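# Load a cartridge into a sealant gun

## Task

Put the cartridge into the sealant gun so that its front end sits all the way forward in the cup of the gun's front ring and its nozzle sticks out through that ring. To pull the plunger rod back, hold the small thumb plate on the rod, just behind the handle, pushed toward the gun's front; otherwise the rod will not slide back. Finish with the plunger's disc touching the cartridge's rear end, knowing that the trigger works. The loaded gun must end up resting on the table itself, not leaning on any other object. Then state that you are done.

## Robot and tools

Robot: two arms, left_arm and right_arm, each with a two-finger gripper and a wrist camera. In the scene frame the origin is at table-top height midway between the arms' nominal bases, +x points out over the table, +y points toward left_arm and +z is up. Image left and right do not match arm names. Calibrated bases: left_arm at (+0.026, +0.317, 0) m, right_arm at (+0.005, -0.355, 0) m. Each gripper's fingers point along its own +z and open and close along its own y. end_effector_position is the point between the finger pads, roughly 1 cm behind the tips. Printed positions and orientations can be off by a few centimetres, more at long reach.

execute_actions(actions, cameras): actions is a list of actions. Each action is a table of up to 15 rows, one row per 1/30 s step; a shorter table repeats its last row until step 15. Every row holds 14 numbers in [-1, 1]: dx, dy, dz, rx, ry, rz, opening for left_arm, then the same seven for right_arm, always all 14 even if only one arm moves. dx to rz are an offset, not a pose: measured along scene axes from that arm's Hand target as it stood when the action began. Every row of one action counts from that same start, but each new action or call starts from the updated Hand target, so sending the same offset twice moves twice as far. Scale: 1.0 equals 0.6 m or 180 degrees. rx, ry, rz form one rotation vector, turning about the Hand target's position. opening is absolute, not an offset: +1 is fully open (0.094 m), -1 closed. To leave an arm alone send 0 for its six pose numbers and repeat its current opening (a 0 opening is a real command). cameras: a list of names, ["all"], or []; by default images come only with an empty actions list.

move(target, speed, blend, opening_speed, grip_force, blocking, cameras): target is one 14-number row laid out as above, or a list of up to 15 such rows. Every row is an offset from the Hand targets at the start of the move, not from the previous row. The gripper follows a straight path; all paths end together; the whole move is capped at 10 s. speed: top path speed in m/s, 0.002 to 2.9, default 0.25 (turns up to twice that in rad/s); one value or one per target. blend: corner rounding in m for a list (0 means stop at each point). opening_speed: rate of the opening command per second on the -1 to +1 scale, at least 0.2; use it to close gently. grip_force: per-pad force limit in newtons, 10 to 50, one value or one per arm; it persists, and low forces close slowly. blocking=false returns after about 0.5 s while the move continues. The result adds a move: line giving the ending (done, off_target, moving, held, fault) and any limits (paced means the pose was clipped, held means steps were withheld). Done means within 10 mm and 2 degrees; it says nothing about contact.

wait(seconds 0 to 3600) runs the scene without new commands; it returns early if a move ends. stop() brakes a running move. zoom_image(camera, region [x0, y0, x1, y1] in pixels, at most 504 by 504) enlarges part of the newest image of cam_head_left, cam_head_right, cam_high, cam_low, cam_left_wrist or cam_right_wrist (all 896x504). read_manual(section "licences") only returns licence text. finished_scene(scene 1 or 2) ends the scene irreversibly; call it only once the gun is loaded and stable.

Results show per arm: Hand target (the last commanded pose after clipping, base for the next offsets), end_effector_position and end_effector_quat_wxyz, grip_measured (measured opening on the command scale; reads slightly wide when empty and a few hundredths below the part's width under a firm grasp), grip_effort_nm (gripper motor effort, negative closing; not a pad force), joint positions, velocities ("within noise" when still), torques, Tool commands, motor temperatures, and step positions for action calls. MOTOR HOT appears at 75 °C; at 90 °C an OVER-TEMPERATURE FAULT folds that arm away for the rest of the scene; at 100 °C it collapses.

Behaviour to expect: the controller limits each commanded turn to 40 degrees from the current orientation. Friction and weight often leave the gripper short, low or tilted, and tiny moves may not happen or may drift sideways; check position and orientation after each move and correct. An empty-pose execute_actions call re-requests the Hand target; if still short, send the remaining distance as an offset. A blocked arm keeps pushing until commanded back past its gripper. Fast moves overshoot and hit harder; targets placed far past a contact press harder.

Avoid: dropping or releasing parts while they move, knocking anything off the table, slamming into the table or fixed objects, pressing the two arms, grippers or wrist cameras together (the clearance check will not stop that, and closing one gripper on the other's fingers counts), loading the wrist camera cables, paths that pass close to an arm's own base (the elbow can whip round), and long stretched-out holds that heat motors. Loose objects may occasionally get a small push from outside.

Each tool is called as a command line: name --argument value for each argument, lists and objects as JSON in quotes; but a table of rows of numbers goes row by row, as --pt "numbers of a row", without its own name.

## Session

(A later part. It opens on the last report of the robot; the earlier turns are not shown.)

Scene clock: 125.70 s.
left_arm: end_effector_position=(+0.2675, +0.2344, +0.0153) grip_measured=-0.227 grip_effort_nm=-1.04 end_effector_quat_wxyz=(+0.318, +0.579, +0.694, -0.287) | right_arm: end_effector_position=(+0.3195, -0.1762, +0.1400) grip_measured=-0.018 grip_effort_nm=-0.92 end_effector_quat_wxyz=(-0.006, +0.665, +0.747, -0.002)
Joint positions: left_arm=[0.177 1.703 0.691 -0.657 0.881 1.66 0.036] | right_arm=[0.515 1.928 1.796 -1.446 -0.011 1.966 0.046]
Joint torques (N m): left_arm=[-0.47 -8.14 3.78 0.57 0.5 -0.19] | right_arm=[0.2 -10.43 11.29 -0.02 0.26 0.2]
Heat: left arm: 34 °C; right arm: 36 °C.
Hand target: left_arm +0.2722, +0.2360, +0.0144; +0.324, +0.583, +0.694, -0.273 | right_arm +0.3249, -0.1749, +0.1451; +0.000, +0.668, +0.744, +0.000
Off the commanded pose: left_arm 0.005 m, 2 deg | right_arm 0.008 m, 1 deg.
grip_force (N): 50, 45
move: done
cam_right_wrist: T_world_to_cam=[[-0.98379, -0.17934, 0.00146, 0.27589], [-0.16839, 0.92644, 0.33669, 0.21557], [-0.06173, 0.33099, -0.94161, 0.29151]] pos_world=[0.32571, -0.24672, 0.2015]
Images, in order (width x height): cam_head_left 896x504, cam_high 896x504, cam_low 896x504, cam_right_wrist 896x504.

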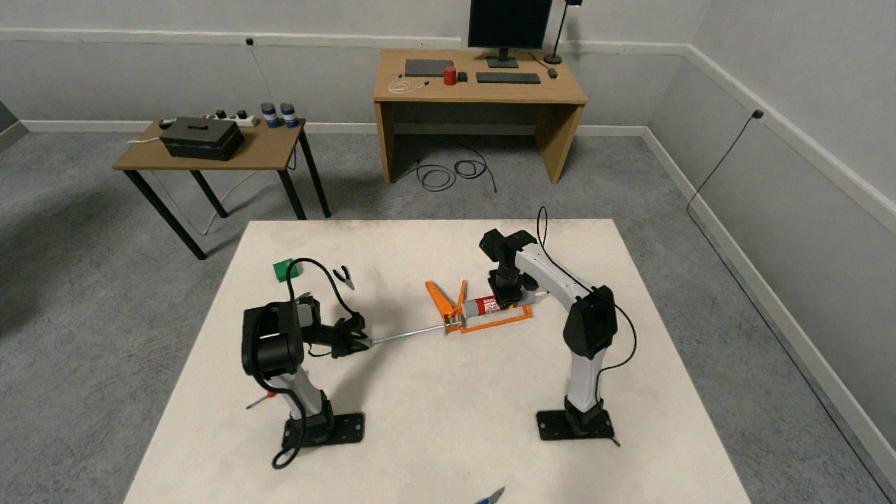

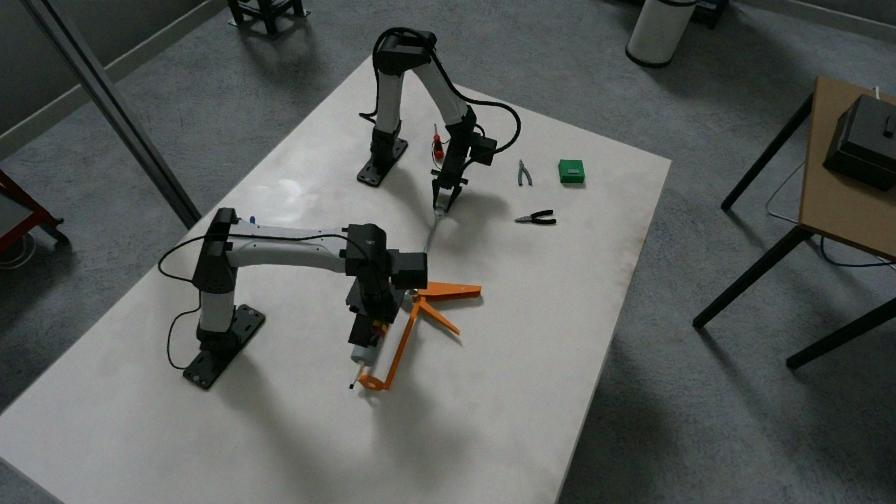

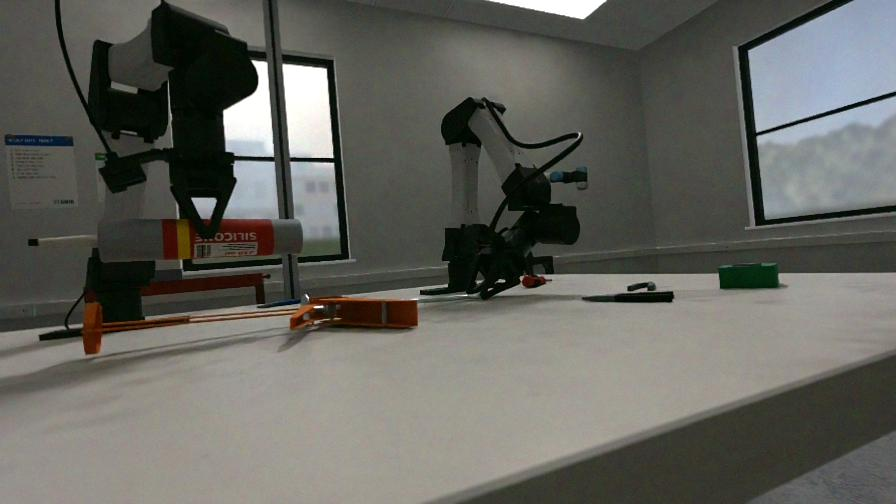

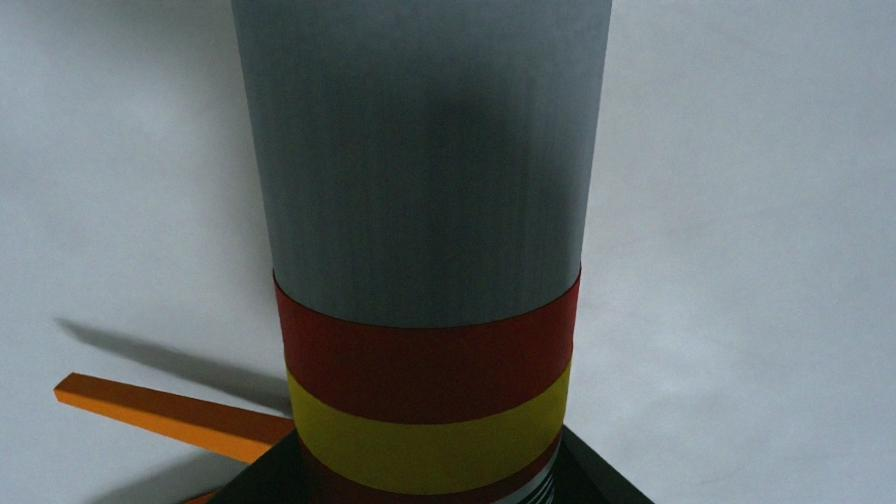

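zoom_image --camera "cam_low" --region '[270, 270, 430, 350]'

zoom_image --camera "cam_low" --region '[20, 200, 180, 370]'

Scaled by 3.150 from the camera's image (finer frame: 1280x720).

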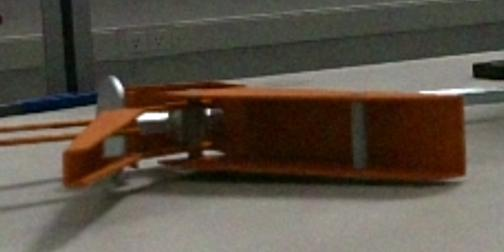

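Scaled by 2.965 from the camera's image (finer frame: 1280x720).

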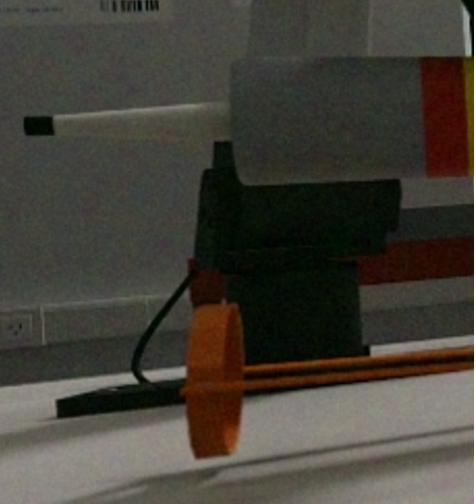

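move --pt "0 0 0 0 0 0 -0.45 -0.0178 0.0858 -0.02 0.0628 0.0081 0.0128 -0.05" --pt "0 0 0 0 0 0 -0.45 -0.0178 0.0858 -0.0918 0.0628 0.0081 0.0128 -0.05" --speed 0.18 --blend '[0.01,0]' --cameras '["cam_right_wrist", "cam_high", "cam_low"]'

Scene clock: 134.80 s.
left_arm: end_effector_position=(+0.2675, +0.2344, +0.0153) grip_measured=-0.227 grip_effort_nm=-1.04 end_effector_quat_wxyz=(+0.318, +0.579, +0.694, -0.287) | right_arm: end_effector_position=(+0.3132, -0.1330, +0.0934) grip_measured=-0.018 grip_effort_nm=-0.92 end_effector_quat_wxyz=(-0.064, +0.653, +0.753, +0.051)
Joint positions: left_arm=[0.177 1.703 0.691 -0.657 0.881 1.66 0.036] | right_arm=[0.558 1.928 1.601 -1.183 -0.153 1.989 0.046]
Joint torques (N m): left_arm=[-0.43 -8.16 3.71 0.56 0.5 -0.2] | right_arm=[0.68 -11.59 6.45 0.74 -0.28 0.12]
Heat: left arm: 34 °C; right arm: 36 °C.
Hand target: left_arm +0.2722, +0.2360, +0.0144; +0.324, +0.583, +0.694, -0.273 | right_arm +0.3144, -0.1235, +0.0900; -0.075, +0.650, +0.753, +0.065
Off the commanded pose: left_arm 0.005 m, 2 deg | right_arm 0.010 m, 2 deg.
grip_force (N): 50, 45
move: done
cam_right_wrist: T_world_to_cam=[[-0.97936, -0.20173, -0.01249, 0.27443], [-0.18294, 0.85852, 0.47903, 0.17245], [-0.08591, 0.47143, -0.87771, 0.25322]] pos_world=[0.32207, -0.21206, 0.14307]
Images, in order (width x height): cam_high 896x504, cam_low 896x504, cam_right_wrist 896x504.

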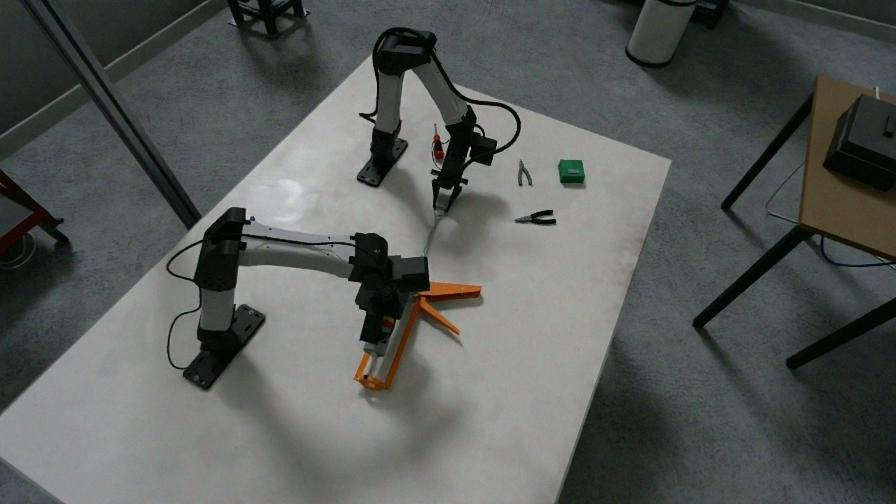

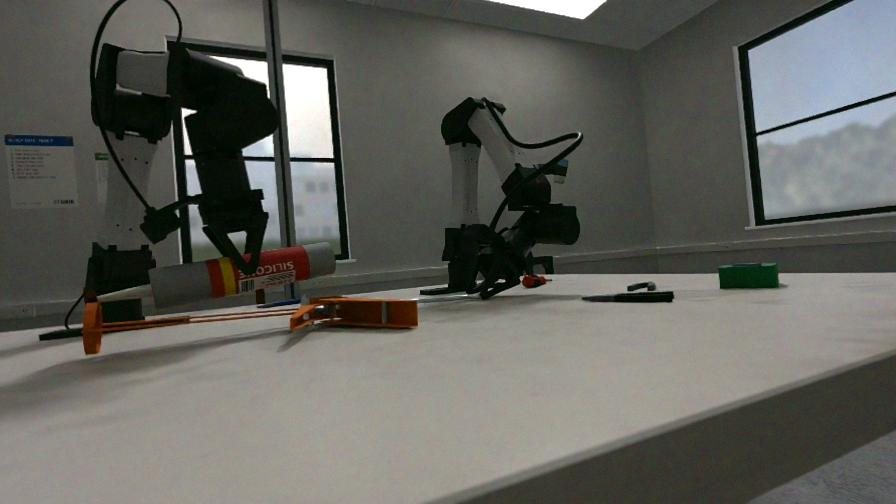

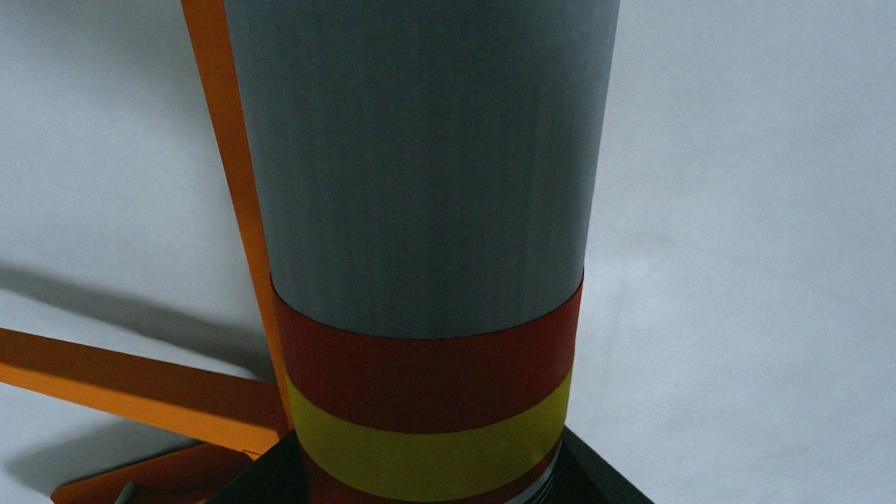

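zoom_image --camera "cam_high" --region '[330, 290, 450, 400]'

zoom_image --camera "cam_low" --region '[60, 230, 230, 370]'

Scaled by 4.200 from the camera's image (finer frame: 1280x720).

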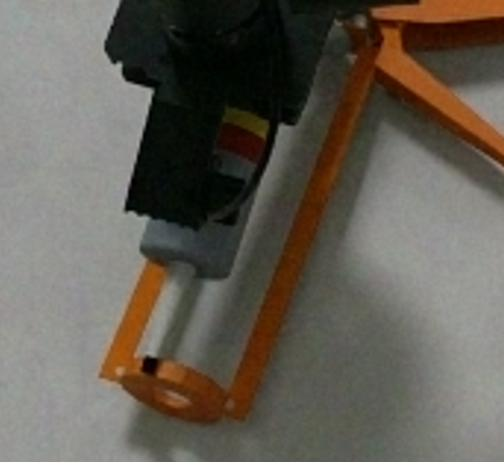

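Scaled by 2.965 from the camera's image (finer frame: 1280x720).

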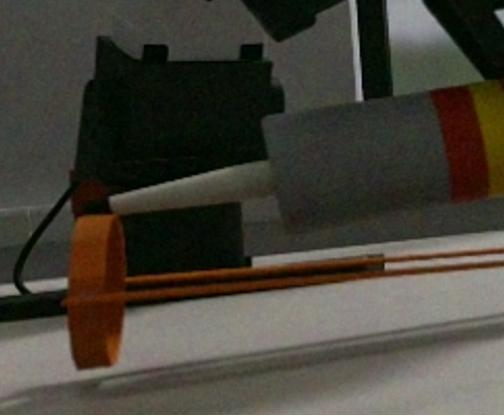

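zoom_image --camera "cam_right_wrist" --region '[140, 0, 340, 440]'

Scaled by 1.145 from the camera's image (finer frame: 1280x720).

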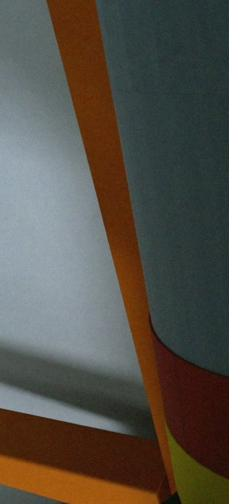

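move --pt "0 0 0 0 0 0 -0.45 0.0128 0.0272 0.0167 0 0 0 -0.05" --pt "0 0 0 0 0 0 -0.45 0.0128 0.0272 0.0033 0.0143 0.0021 0 -0.05" --speed 0.12 --blend '[0.005,0]' --cameras '["cam_right_wrist", "cam_high", "cam_low"]'

zoom_image --camera "cam_high" --region '[330, 290, 450, 400]'

zoom_image --camera "cam_low" --region '[60, 230, 230, 370]'

Scene clock: 140.67 s.
left_arm: end_effector_position=(+0.2675, +0.2344, +0.0153) grip_measured=-0.227 grip_effort_nm=-1.04 end_effector_quat_wxyz=(+0.318, +0.579, +0.694, -0.287) | right_arm: end_effector_position=(+0.3175, -0.1145, +0.0923) grip_measured=-0.018 grip_effort_nm=-0.93 end_effector_quat_wxyz=(-0.082, +0.649, +0.753, +0.067)
Joint positions: left_arm=[0.177 1.703 0.691 -0.657 0.881 1.66 0.036] | right_arm=[0.574 1.962 1.637 -1.162 -0.195 2.002 0.046]
Joint torques (N m): left_arm=[-0.47 -8.14 3.84 0.56 0.51 -0.2] | right_arm=[-0.12 -11.26 8.68 0.6 -0.28 0.1]
Heat: left arm: 34 °C; right arm: 37 °C.
Hand target: left_arm +0.2722, +0.2360, +0.0144; +0.324, +0.583, +0.694, -0.273 | right_arm +0.3220, -0.1071, +0.0920; -0.092, +0.648, +0.752, +0.079
Off the commanded pose: left_arm 0.005 m, 2 deg | right_arm 0.009 m, 2 deg.
grip_force (N): 50, 45
move: done
cam_right_wrist: T_world_to_cam=[[-0.97824, -0.20673, -0.01768, 0.2819], [-0.18561, 0.83382, 0.51989, 0.15218], [-0.09274, 0.51186, -0.85405, 0.24852]] pos_world=[0.32706, -0.19582, 0.13812]
Images, in order (width x height): cam_high 896x504, cam_low 896x504, cam_right_wrist 896x504.

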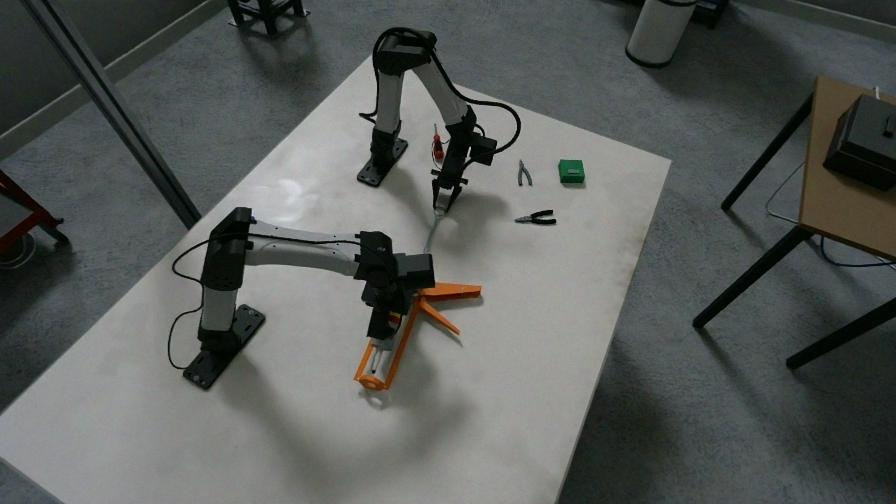

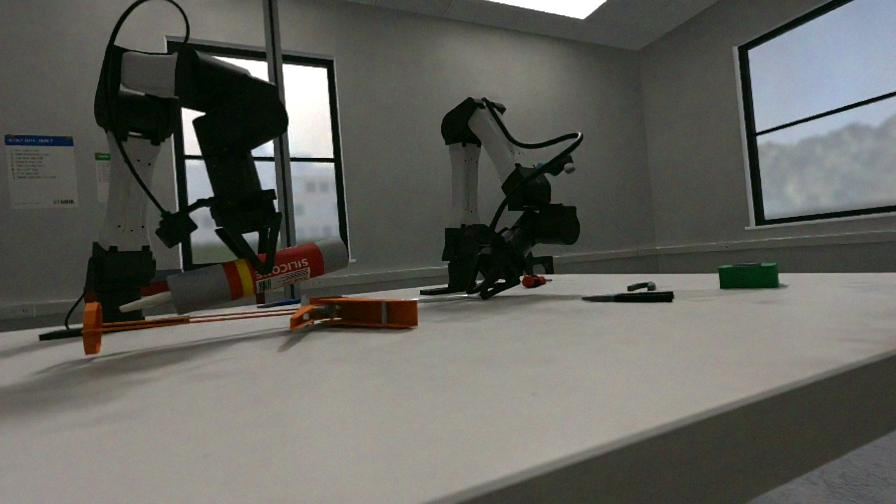

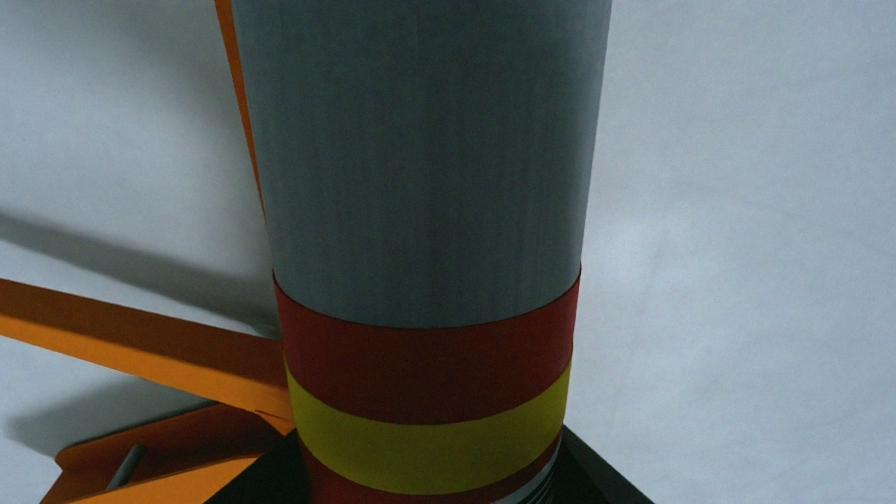

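Scaled by 4.200 from the camera's image (finer frame: 1280x720).

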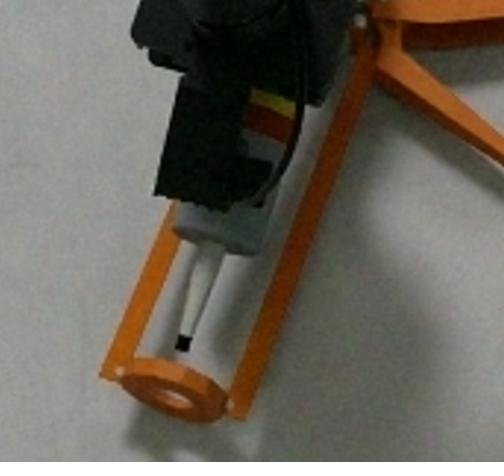

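Scaled by 2.965 from the camera's image (finer frame: 1280x720).

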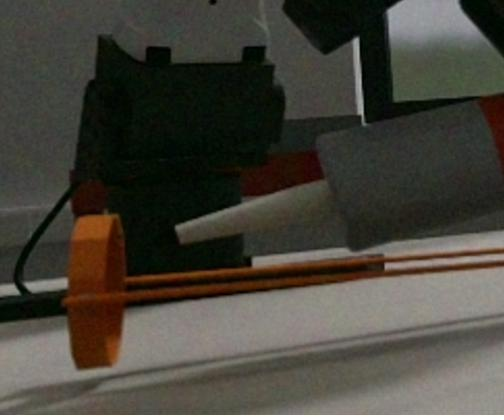

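move --pt "0 0 0 0 0 0 -0.45 0.005 0 -0.0217 0 0 0 -0.05" --pt "0 0 0 0 0 0 -0.45 0.011 -0.0412 -0.0313 0 0 0 -0.05" --speed 0.1 --blend '[0.003,0]' --cameras '["cam_right_wrist", "cam_high", "cam_low"]'

zoom_image --camera "cam_high" --region '[330, 290, 450, 400]'

zoom_image --camera "cam_low" --region '[60, 230, 230, 370]'

Scene clock: 144.63 s.
left_arm: end_effector_position=(+0.2675, +0.2344, +0.0153) grip_measured=-0.227 grip_effort_nm=-1.04 end_effector_quat_wxyz=(+0.318, +0.579, +0.694, -0.287) | right_arm: end_effector_position=(+0.3277, -0.1366, +0.0727) grip_measured=-0.018 grip_effort_nm=-0.92 end_effector_quat_wxyz=(-0.083, +0.653, +0.750, +0.067)
Joint positions: left_arm=[0.177 1.703 0.691 -0.657 0.881 1.66 0.036] | right_arm=[0.509 1.966 1.564 -1.098 -0.201 1.947 0.046]
Joint torques (N m): left_arm=[-0.44 -8.18 3.81 0.58 0.51 -0.19] | right_arm=[-0.16 -12.74 6.61 0.6 -0.29 -0.02]
Heat: left arm: 34 °C; right arm: 37 °C.
Hand target: left_arm +0.2722, +0.2360, +0.0144; +0.324, +0.583, +0.694, -0.273 | right_arm +0.3285, -0.1319, +0.0731; -0.092, +0.648, +0.752, +0.079
Off the commanded pose: left_arm 0.005 m, 2 deg | right_arm 0.005 m, 2 deg.
grip_force (N): 50, 45
move: done
cam_right_wrist: T_world_to_cam=[[-0.98029, -0.197, -0.01461, 0.2887], [-0.17563, 0.83527, 0.52105, 0.17952], [-0.09044, 0.51335, -0.8534, 0.24355]] pos_world=[0.33657, -0.2181, 0.11853]
Images, in order (width x height): cam_high 896x504, cam_low 896x504, cam_right_wrist 896x504.

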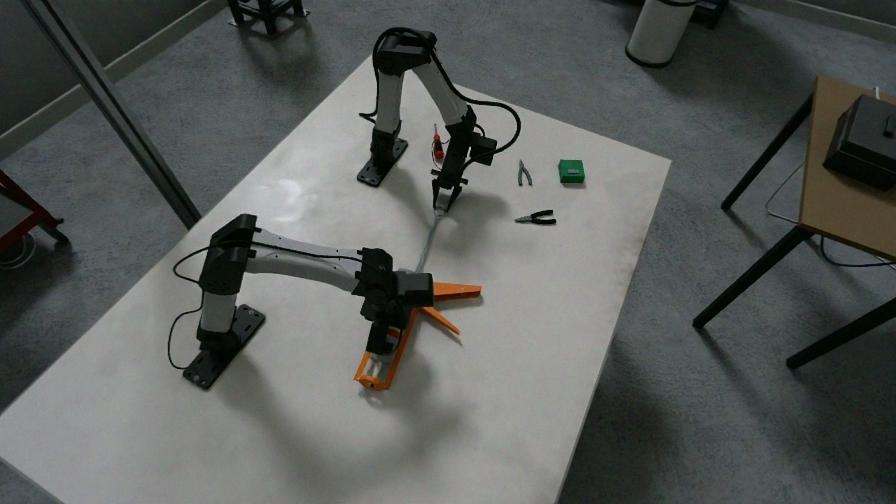

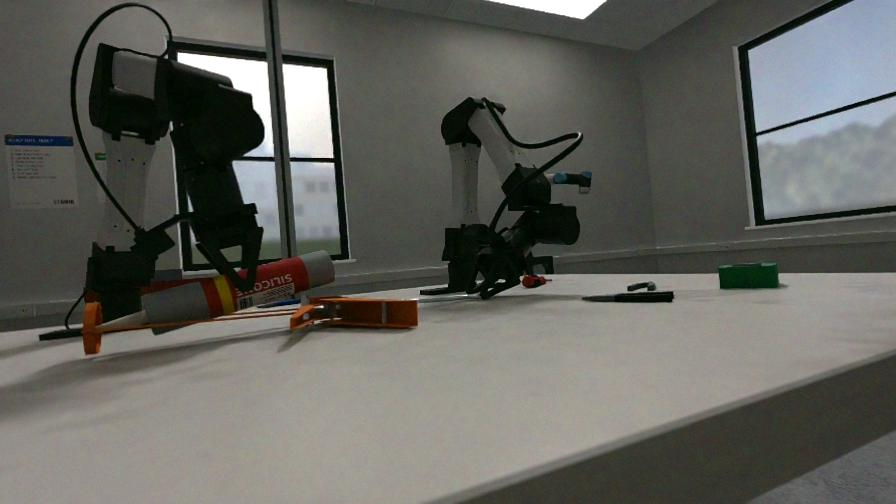

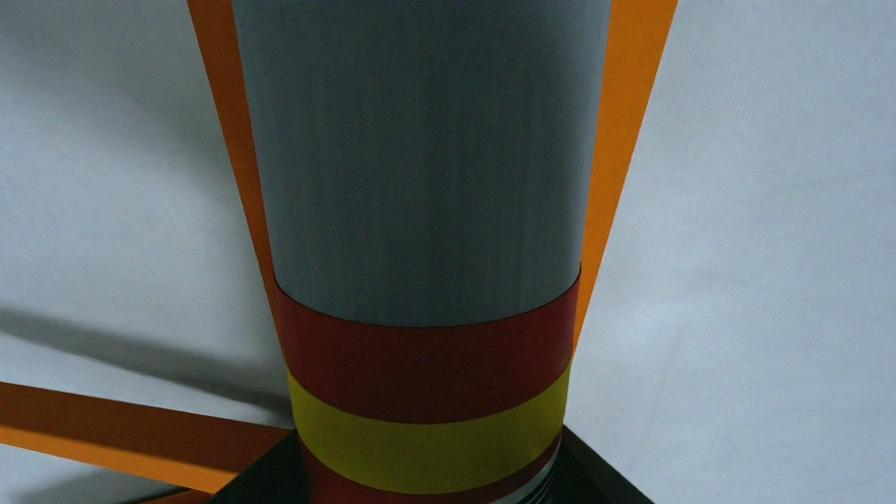

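Scaled by 4.200 from the camera's image (finer frame: 1280x720).

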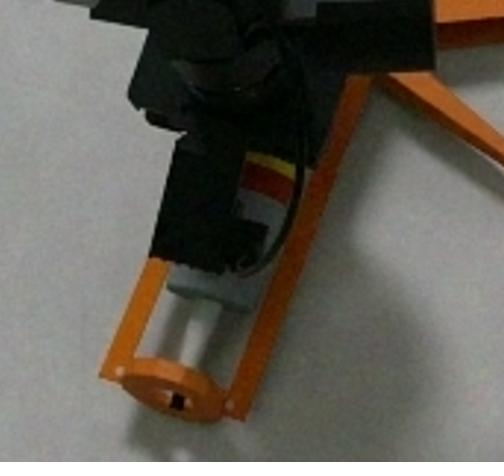

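Scaled by 2.965 from the camera's image (finer frame: 1280x720).

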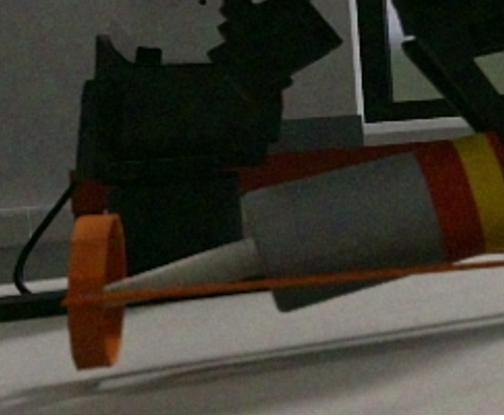

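move --target '[0,0,0,0,0,0,-0.45,0.0062,-0.074,-0.0127,0,0,-0.0056,-0.05]' --speed 0.08 --cameras '["cam_right_wrist", "cam_high", "cam_low"]'

zoom_image --camera "cam_high" --region '[330, 290, 450, 400]'

zoom_image --camera "cam_low" --region '[60, 230, 230, 370]'

Scene clock: 146.63 s.
left_arm: end_effector_position=(+0.2675, +0.2344, +0.0153) grip_measured=-0.227 grip_effort_nm=-1.04 end_effector_quat_wxyz=(+0.318, +0.579, +0.694, -0.287) | right_arm: end_effector_position=(+0.3332, -0.1744, +0.0610) grip_measured=-0.018 grip_effort_nm=-0.92 end_effector_quat_wxyz=(-0.090, +0.656, +0.746, +0.068)
Joint positions: left_arm=[0.177 1.703 0.691 -0.657 0.881 1.66 0.036] | right_arm=[0.404 1.939 1.477 -1.064 -0.222 1.849 0.046]
Joint torques (N m): left_arm=[-0.46 -8.12 3.77 0.58 0.52 -0.2] | right_arm=[-0.85 -14.65 5.03 0.48 -0.15 -0.01]
Heat: left arm: 34 °C; right arm: 37 °C.
Hand target: left_arm +0.2722, +0.2360, +0.0144; +0.324, +0.583, +0.694, -0.273 | right_arm +0.3323, -0.1763, +0.0655; -0.091, +0.655, +0.746, +0.080
Off the commanded pose: left_arm 0.005 m, 2 deg | right_arm 0.005 m, 1 deg.
grip_force (N): 50, 45
move: done
cam_right_wrist: T_world_to_cam=[[-0.98209, -0.18828, -0.00662, 0.28815], [-0.16284, 0.83067, 0.53242, 0.2124], [-0.09475, 0.52396, -0.84646, 0.25629]] pos_world=[0.34186, -0.25647, 0.10576]
Images, in order (width x height): cam_high 896x504, cam_low 896x504, cam_right_wrist 896x504.

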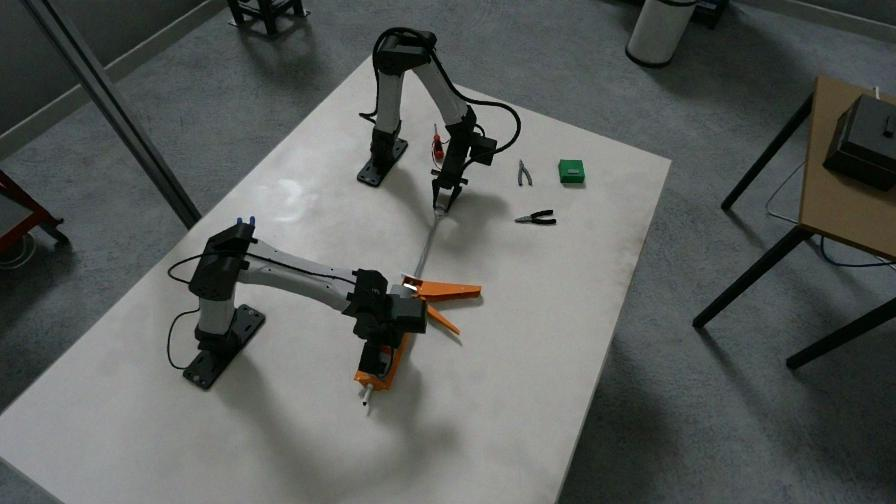

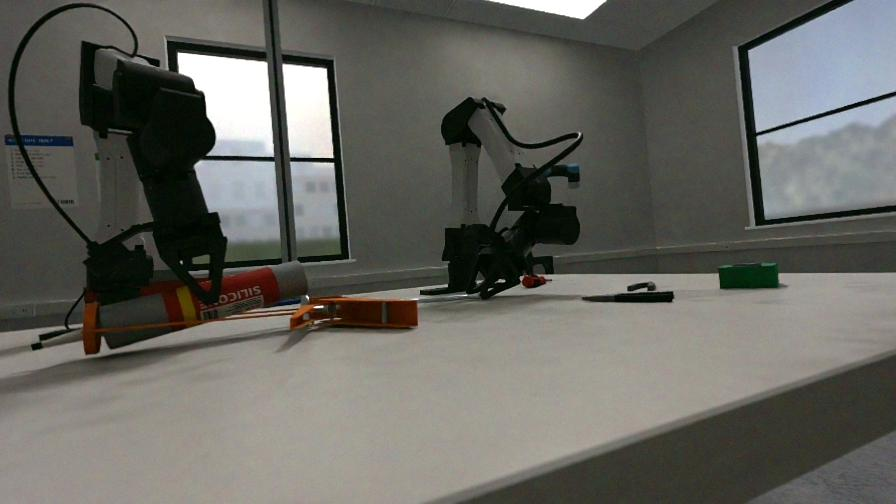

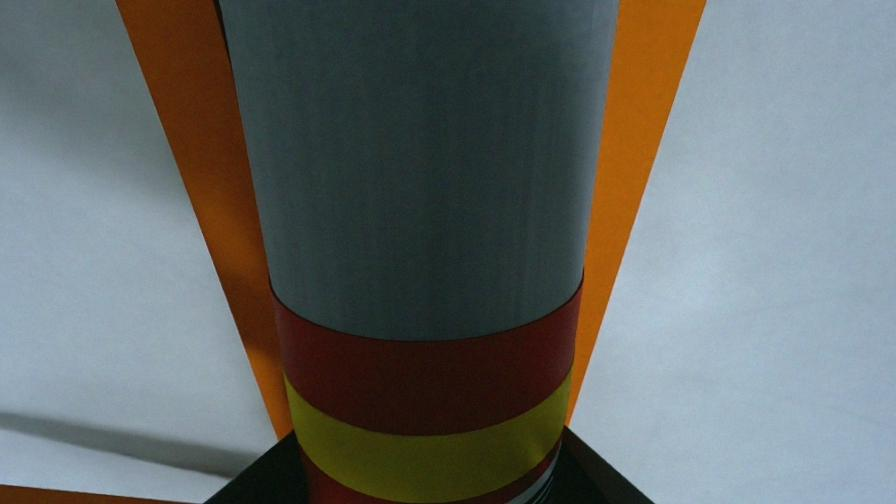

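Scaled by 4.200 from the camera's image (finer frame: 1280x720).

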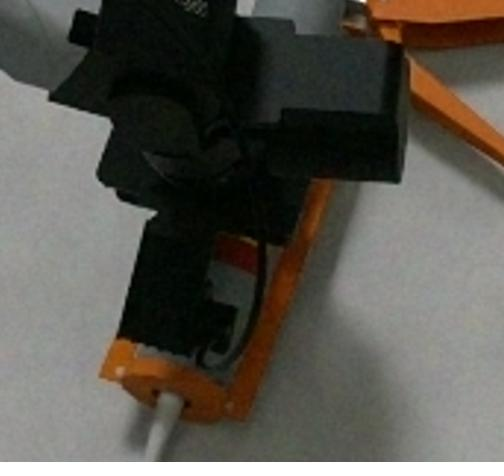

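Scaled by 2.965 from the camera's image (finer frame: 1280x720).

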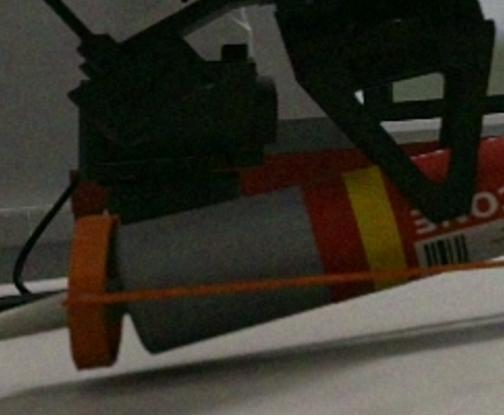

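move --target '[0,0,0,0,0,0,-0.45,0.0035,-0.0180,0.0010,0,0,0,-0.05]' --speed 0.05 --cameras '["cam_right_wrist", "cam_low"]'

zoom_image --camera "cam_low" --region '[60, 230, 230, 370]'

zoom_image --camera "cam_low" --region '[220, 230, 390, 370]'

Scene clock: 149.30 s.
left_arm: end_effector_position=(+0.2676, +0.2344, +0.0153) grip_measured=-0.227 grip_effort_nm=-1.04 end_effector_quat_wxyz=(+0.318, +0.578, +0.695, -0.287) | right_arm: end_effector_position=(+0.3355, -0.1838, +0.0581) grip_measured=-0.018 grip_effort_nm=-0.92 end_effector_quat_wxyz=(-0.090, +0.655, +0.747, +0.069)
Joint positions: left_arm=[0.177 1.703 0.691 -0.657 0.881 1.656 0.036] | right_arm=[0.377 1.938 1.464 -1.057 -0.224 1.818 0.046]
Joint torques (N m): left_arm=[-0.46 -8.16 3.81 0.56 0.52 -0.14] | right_arm=[-1.07 -15.1 5.76 0.31 -0.14 -0.01]
Heat: left arm: 34 °C; right arm: 37 °C.
Hand target: left_arm +0.2722, +0.2360, +0.0144; +0.324, +0.582, +0.694, -0.273 | right_arm +0.3344, -0.1870, +0.0661; -0.091, +0.655, +0.746, +0.080
Off the commanded pose: left_arm 0.005 m, 2 deg | right_arm 0.009 m, 1 deg.
grip_force (N): 50, 45
move: done
cam_right_wrist: T_world_to_cam=[[-0.98134, -0.19211, -0.00762, 0.28774], [-0.16644, 0.82906, 0.53381, 0.22295], [-0.09623, 0.52512, -0.84557, 0.25957]] pos_world=[0.34446, -0.26587, 0.10266]
Images, in order (width x height): cam_low 896x504, cam_right_wrist 896x504.

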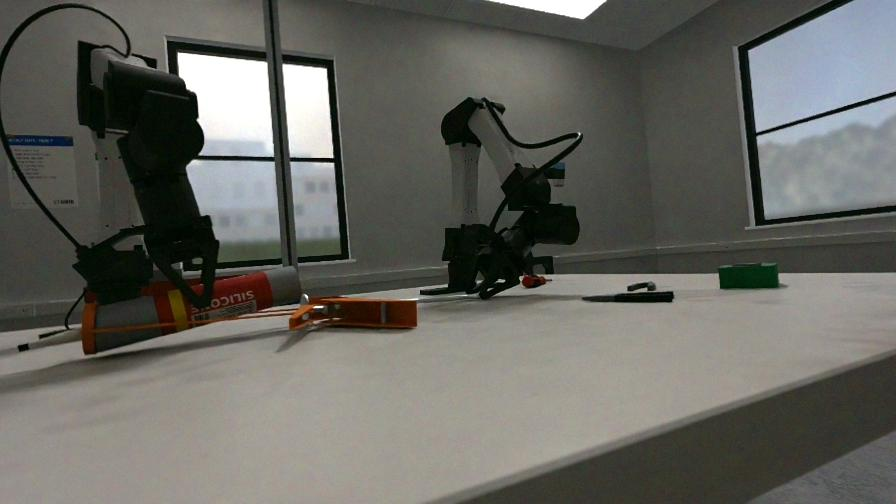

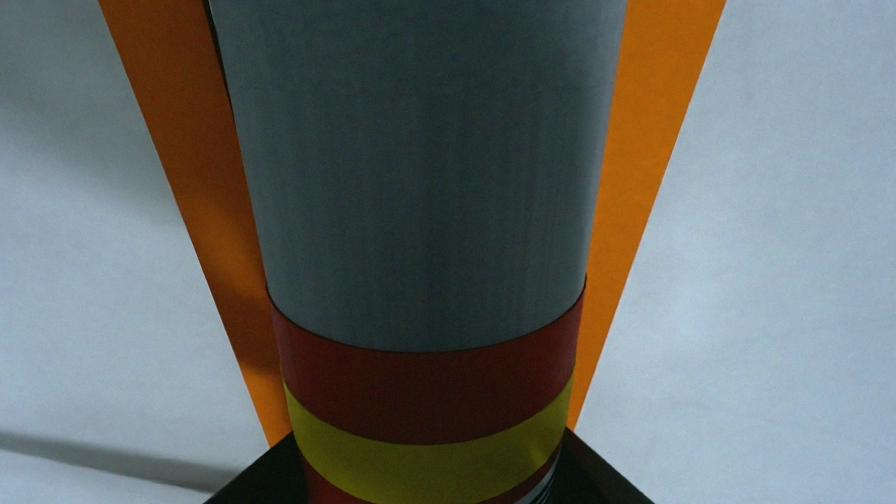

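Scaled by 2.965 from the camera's image (finer frame: 1280x720).

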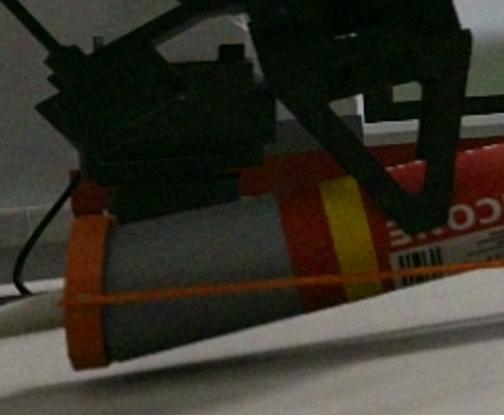

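Scaled by 2.965 from the camera's image (finer frame: 1280x720).

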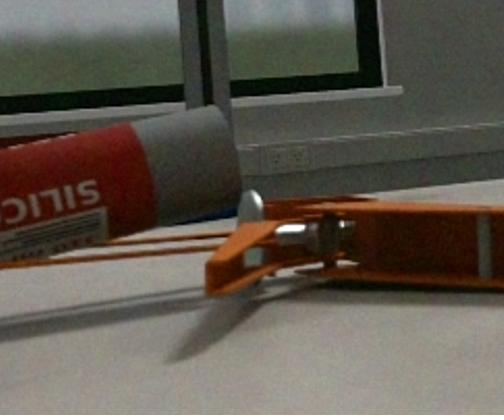

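move --target '[0,0,0,0,0,0,-0.45,0.001,0,-0.0208,-0.0441,-0.0056,0,-0.05]' --speed 0.06 --cameras '["cam_right_wrist", "cam_low"]'

zoom_image --camera "cam_low" --region '[60, 230, 230, 370]'

zoom_image --camera "cam_low" --region '[220, 230, 390, 370]'

Scene clock: 154.50 s.
left_arm: end_effector_position=(+0.2676, +0.2344, +0.0153) grip_measured=-0.227 grip_effort_nm=-1.04 end_effector_quat_wxyz=(+0.318, +0.578, +0.695, -0.287) | right_arm: end_effector_position=(+0.3345, -0.1846, +0.0550) grip_measured=-0.018 grip_effort_nm=-0.92 end_effector_quat_wxyz=(-0.048, +0.655, +0.753, +0.044)
Joint positions: left_arm=[0.177 1.703 0.691 -0.657 0.881 1.656 0.036] | right_arm=[0.422 1.938 1.464 -1.057 -0.125 1.854 0.046]
Joint torques (N m): left_arm=[-0.42 -8.17 3.79 0.55 0.5 -0.16] | right_arm=[0.51 -11.29 7.88 0.21 0.33 0.21]
Heat: left arm: 34 °C; right arm: 38 °C.
Hand target: left_arm +0.2722, +0.2360, +0.0144; +0.324, +0.583, +0.694, -0.273 | right_arm +0.3350, -0.1871, +0.0536; -0.039, +0.659, +0.750, +0.034
Off the commanded pose: left_arm 0.005 m, 2 deg | right_arm 0.003 m, 2 deg.
grip_force (N): 50, 45
move: done
cam_right_wrist: T_world_to_cam=[[-0.97977, -0.199, -0.02096, 0.28556], [-0.1871, 0.87391, 0.44864, 0.24492], [-0.07097, 0.44349, -0.89347, 0.2365]] pos_world=[0.34239, -0.2621, 0.10741]
Images, in order (width x height): cam_low 896x504, cam_right_wrist 896x504.

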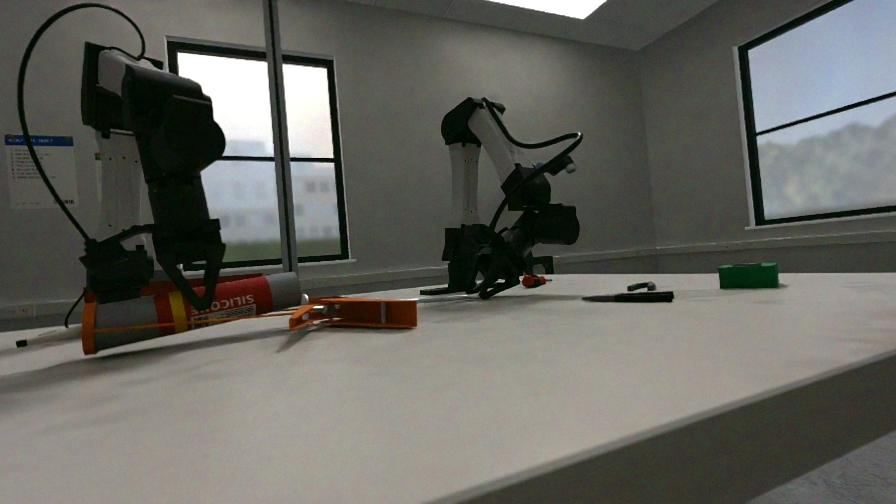

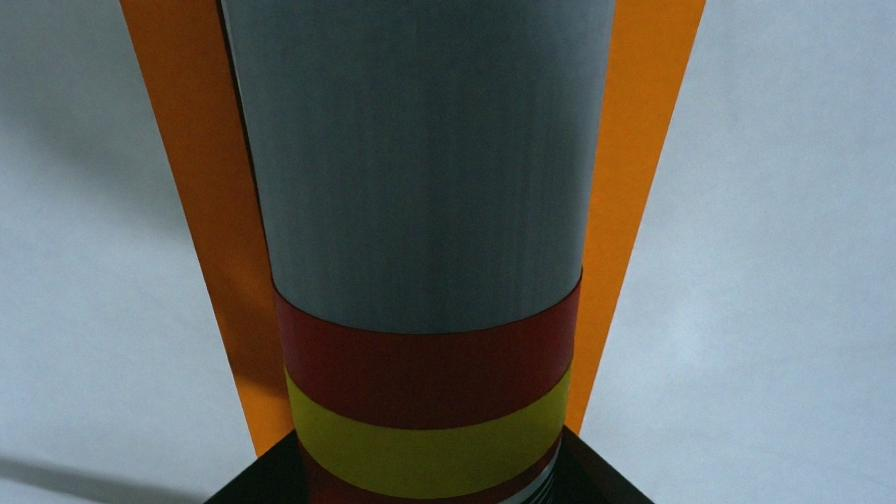

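Scaled by 2.965 from the camera's image (finer frame: 1280x720).

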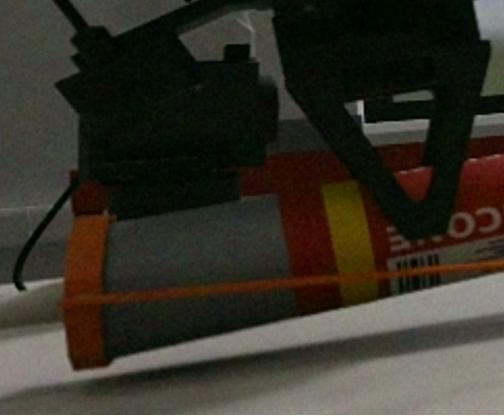

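Scaled by 2.965 from the camera's image (finer frame: 1280x720).

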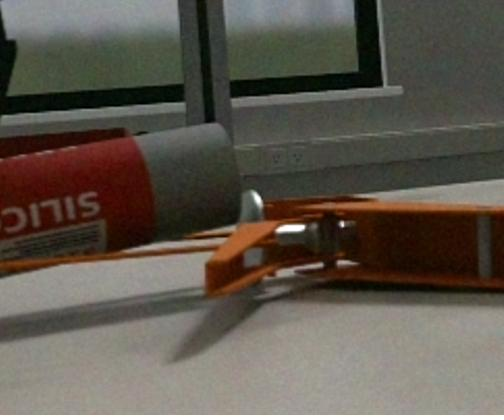

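move --target '[0,0,0,0,0,0,-0.45,0.001,0,-0.0165,-0.0220,-0.0028,0,-0.05]' --speed 0.06 --cameras '["cam_low"]'

zoom_image --camera "cam_low" --region '[60, 230, 340, 370]'

Scene clock: 156.33 s.
left_arm: end_effector_position=(+0.2676, +0.2344, +0.0153) grip_measured=-0.227 grip_effort_nm=-1.04 end_effector_quat_wxyz=(+0.317, +0.577, +0.695, -0.287) | right_arm: end_effector_position=(+0.3354, -0.1852, +0.0478) grip_measured=-0.018 grip_effort_nm=-0.92 end_effector_quat_wxyz=(-0.020, +0.658, +0.753, +0.025)
Joint positions: left_arm=[0.177 1.703 0.691 -0.657 0.881 1.656 0.036] | right_arm=[0.451 1.956 1.464 -1.048 -0.057 1.886 0.046]
Joint torques (N m): left_arm=[-0.44 -8.14 3.82 0.57 0.51 -0.16] | right_arm=[0.62 -10.37 8.25 0.15 0.37 0.18]
Heat: left arm: 34 °C; right arm: 38 °C.
Hand target: left_arm +0.2722, +0.2360, +0.0144; +0.324, +0.582, +0.694, -0.273 | right_arm +0.3356, -0.1871, +0.0438; -0.013, +0.660, +0.751, +0.011
Off the commanded pose: left_arm 0.005 m, 2 deg | right_arm 0.004 m, 2 deg.
grip_force (N): 50, 45
move: done

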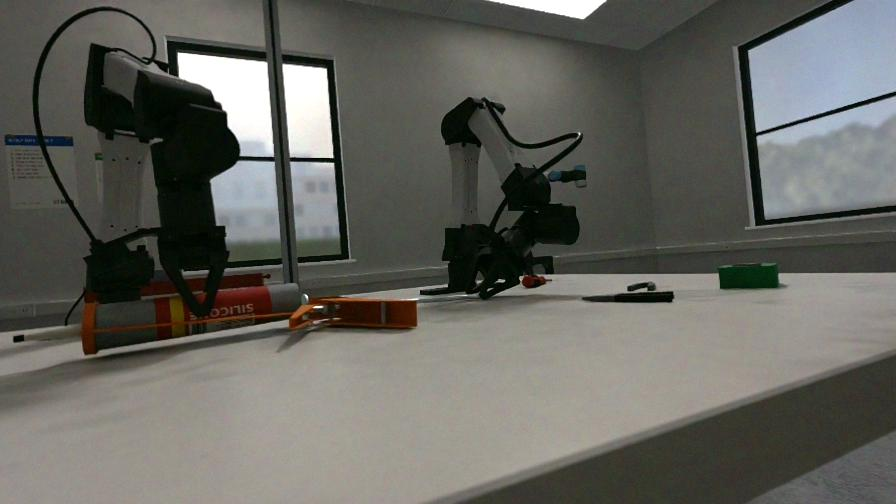

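Scaled by 1.800 from the camera's image (finer frame: 1280x720).

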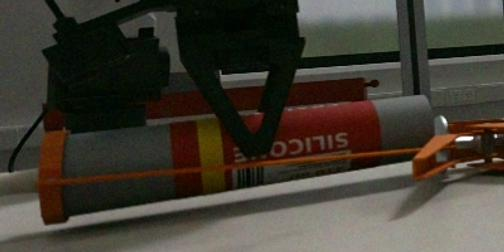

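move --target '[0,0,0,0,0,0,-0.45,0,0.0015,-0.009,-0.0100,-0.0012,0,-0.05]' --speed 0.05 --cameras '[]'

Scene clock: 157.33 s.
left_arm: end_effector_position=(+0.2678, +0.2345, +0.0153) grip_measured=-0.227 grip_effort_nm=-1.04 end_effector_quat_wxyz=(+0.318, +0.578, +0.695, -0.287) | right_arm: end_effector_position=(+0.3359, -0.1852, +0.0445) grip_measured=-0.018 grip_effort_nm=-0.92 end_effector_quat_wxyz=(-0.007, +0.660, +0.751, +0.017)
Joint positions: left_arm=[0.177 1.703 0.691 -0.656 0.881 1.656 0.036] | right_arm=[0.466 1.964 1.464 -1.044 -0.025 1.906 0.046]
Joint torques (N m): left_arm=[-0.44 -8.24 3.84 0.56 0.51 -0.15] | right_arm=[0.87 -9.68 8.43 0.14 0.37 0.13]
Heat: left arm: 34 °C; right arm: 38 °C.
Hand target: left_arm +0.2721, +0.2360, +0.0144; +0.324, +0.582, +0.694, -0.273 | right_arm +0.3356, -0.1862, +0.0384; -0.001, +0.660, +0.751, +0.000
Off the commanded pose: left_arm 0.005 m, 2 deg | right_arm 0.006 m, 2 deg.
grip_force (N): 50, 45
move: done


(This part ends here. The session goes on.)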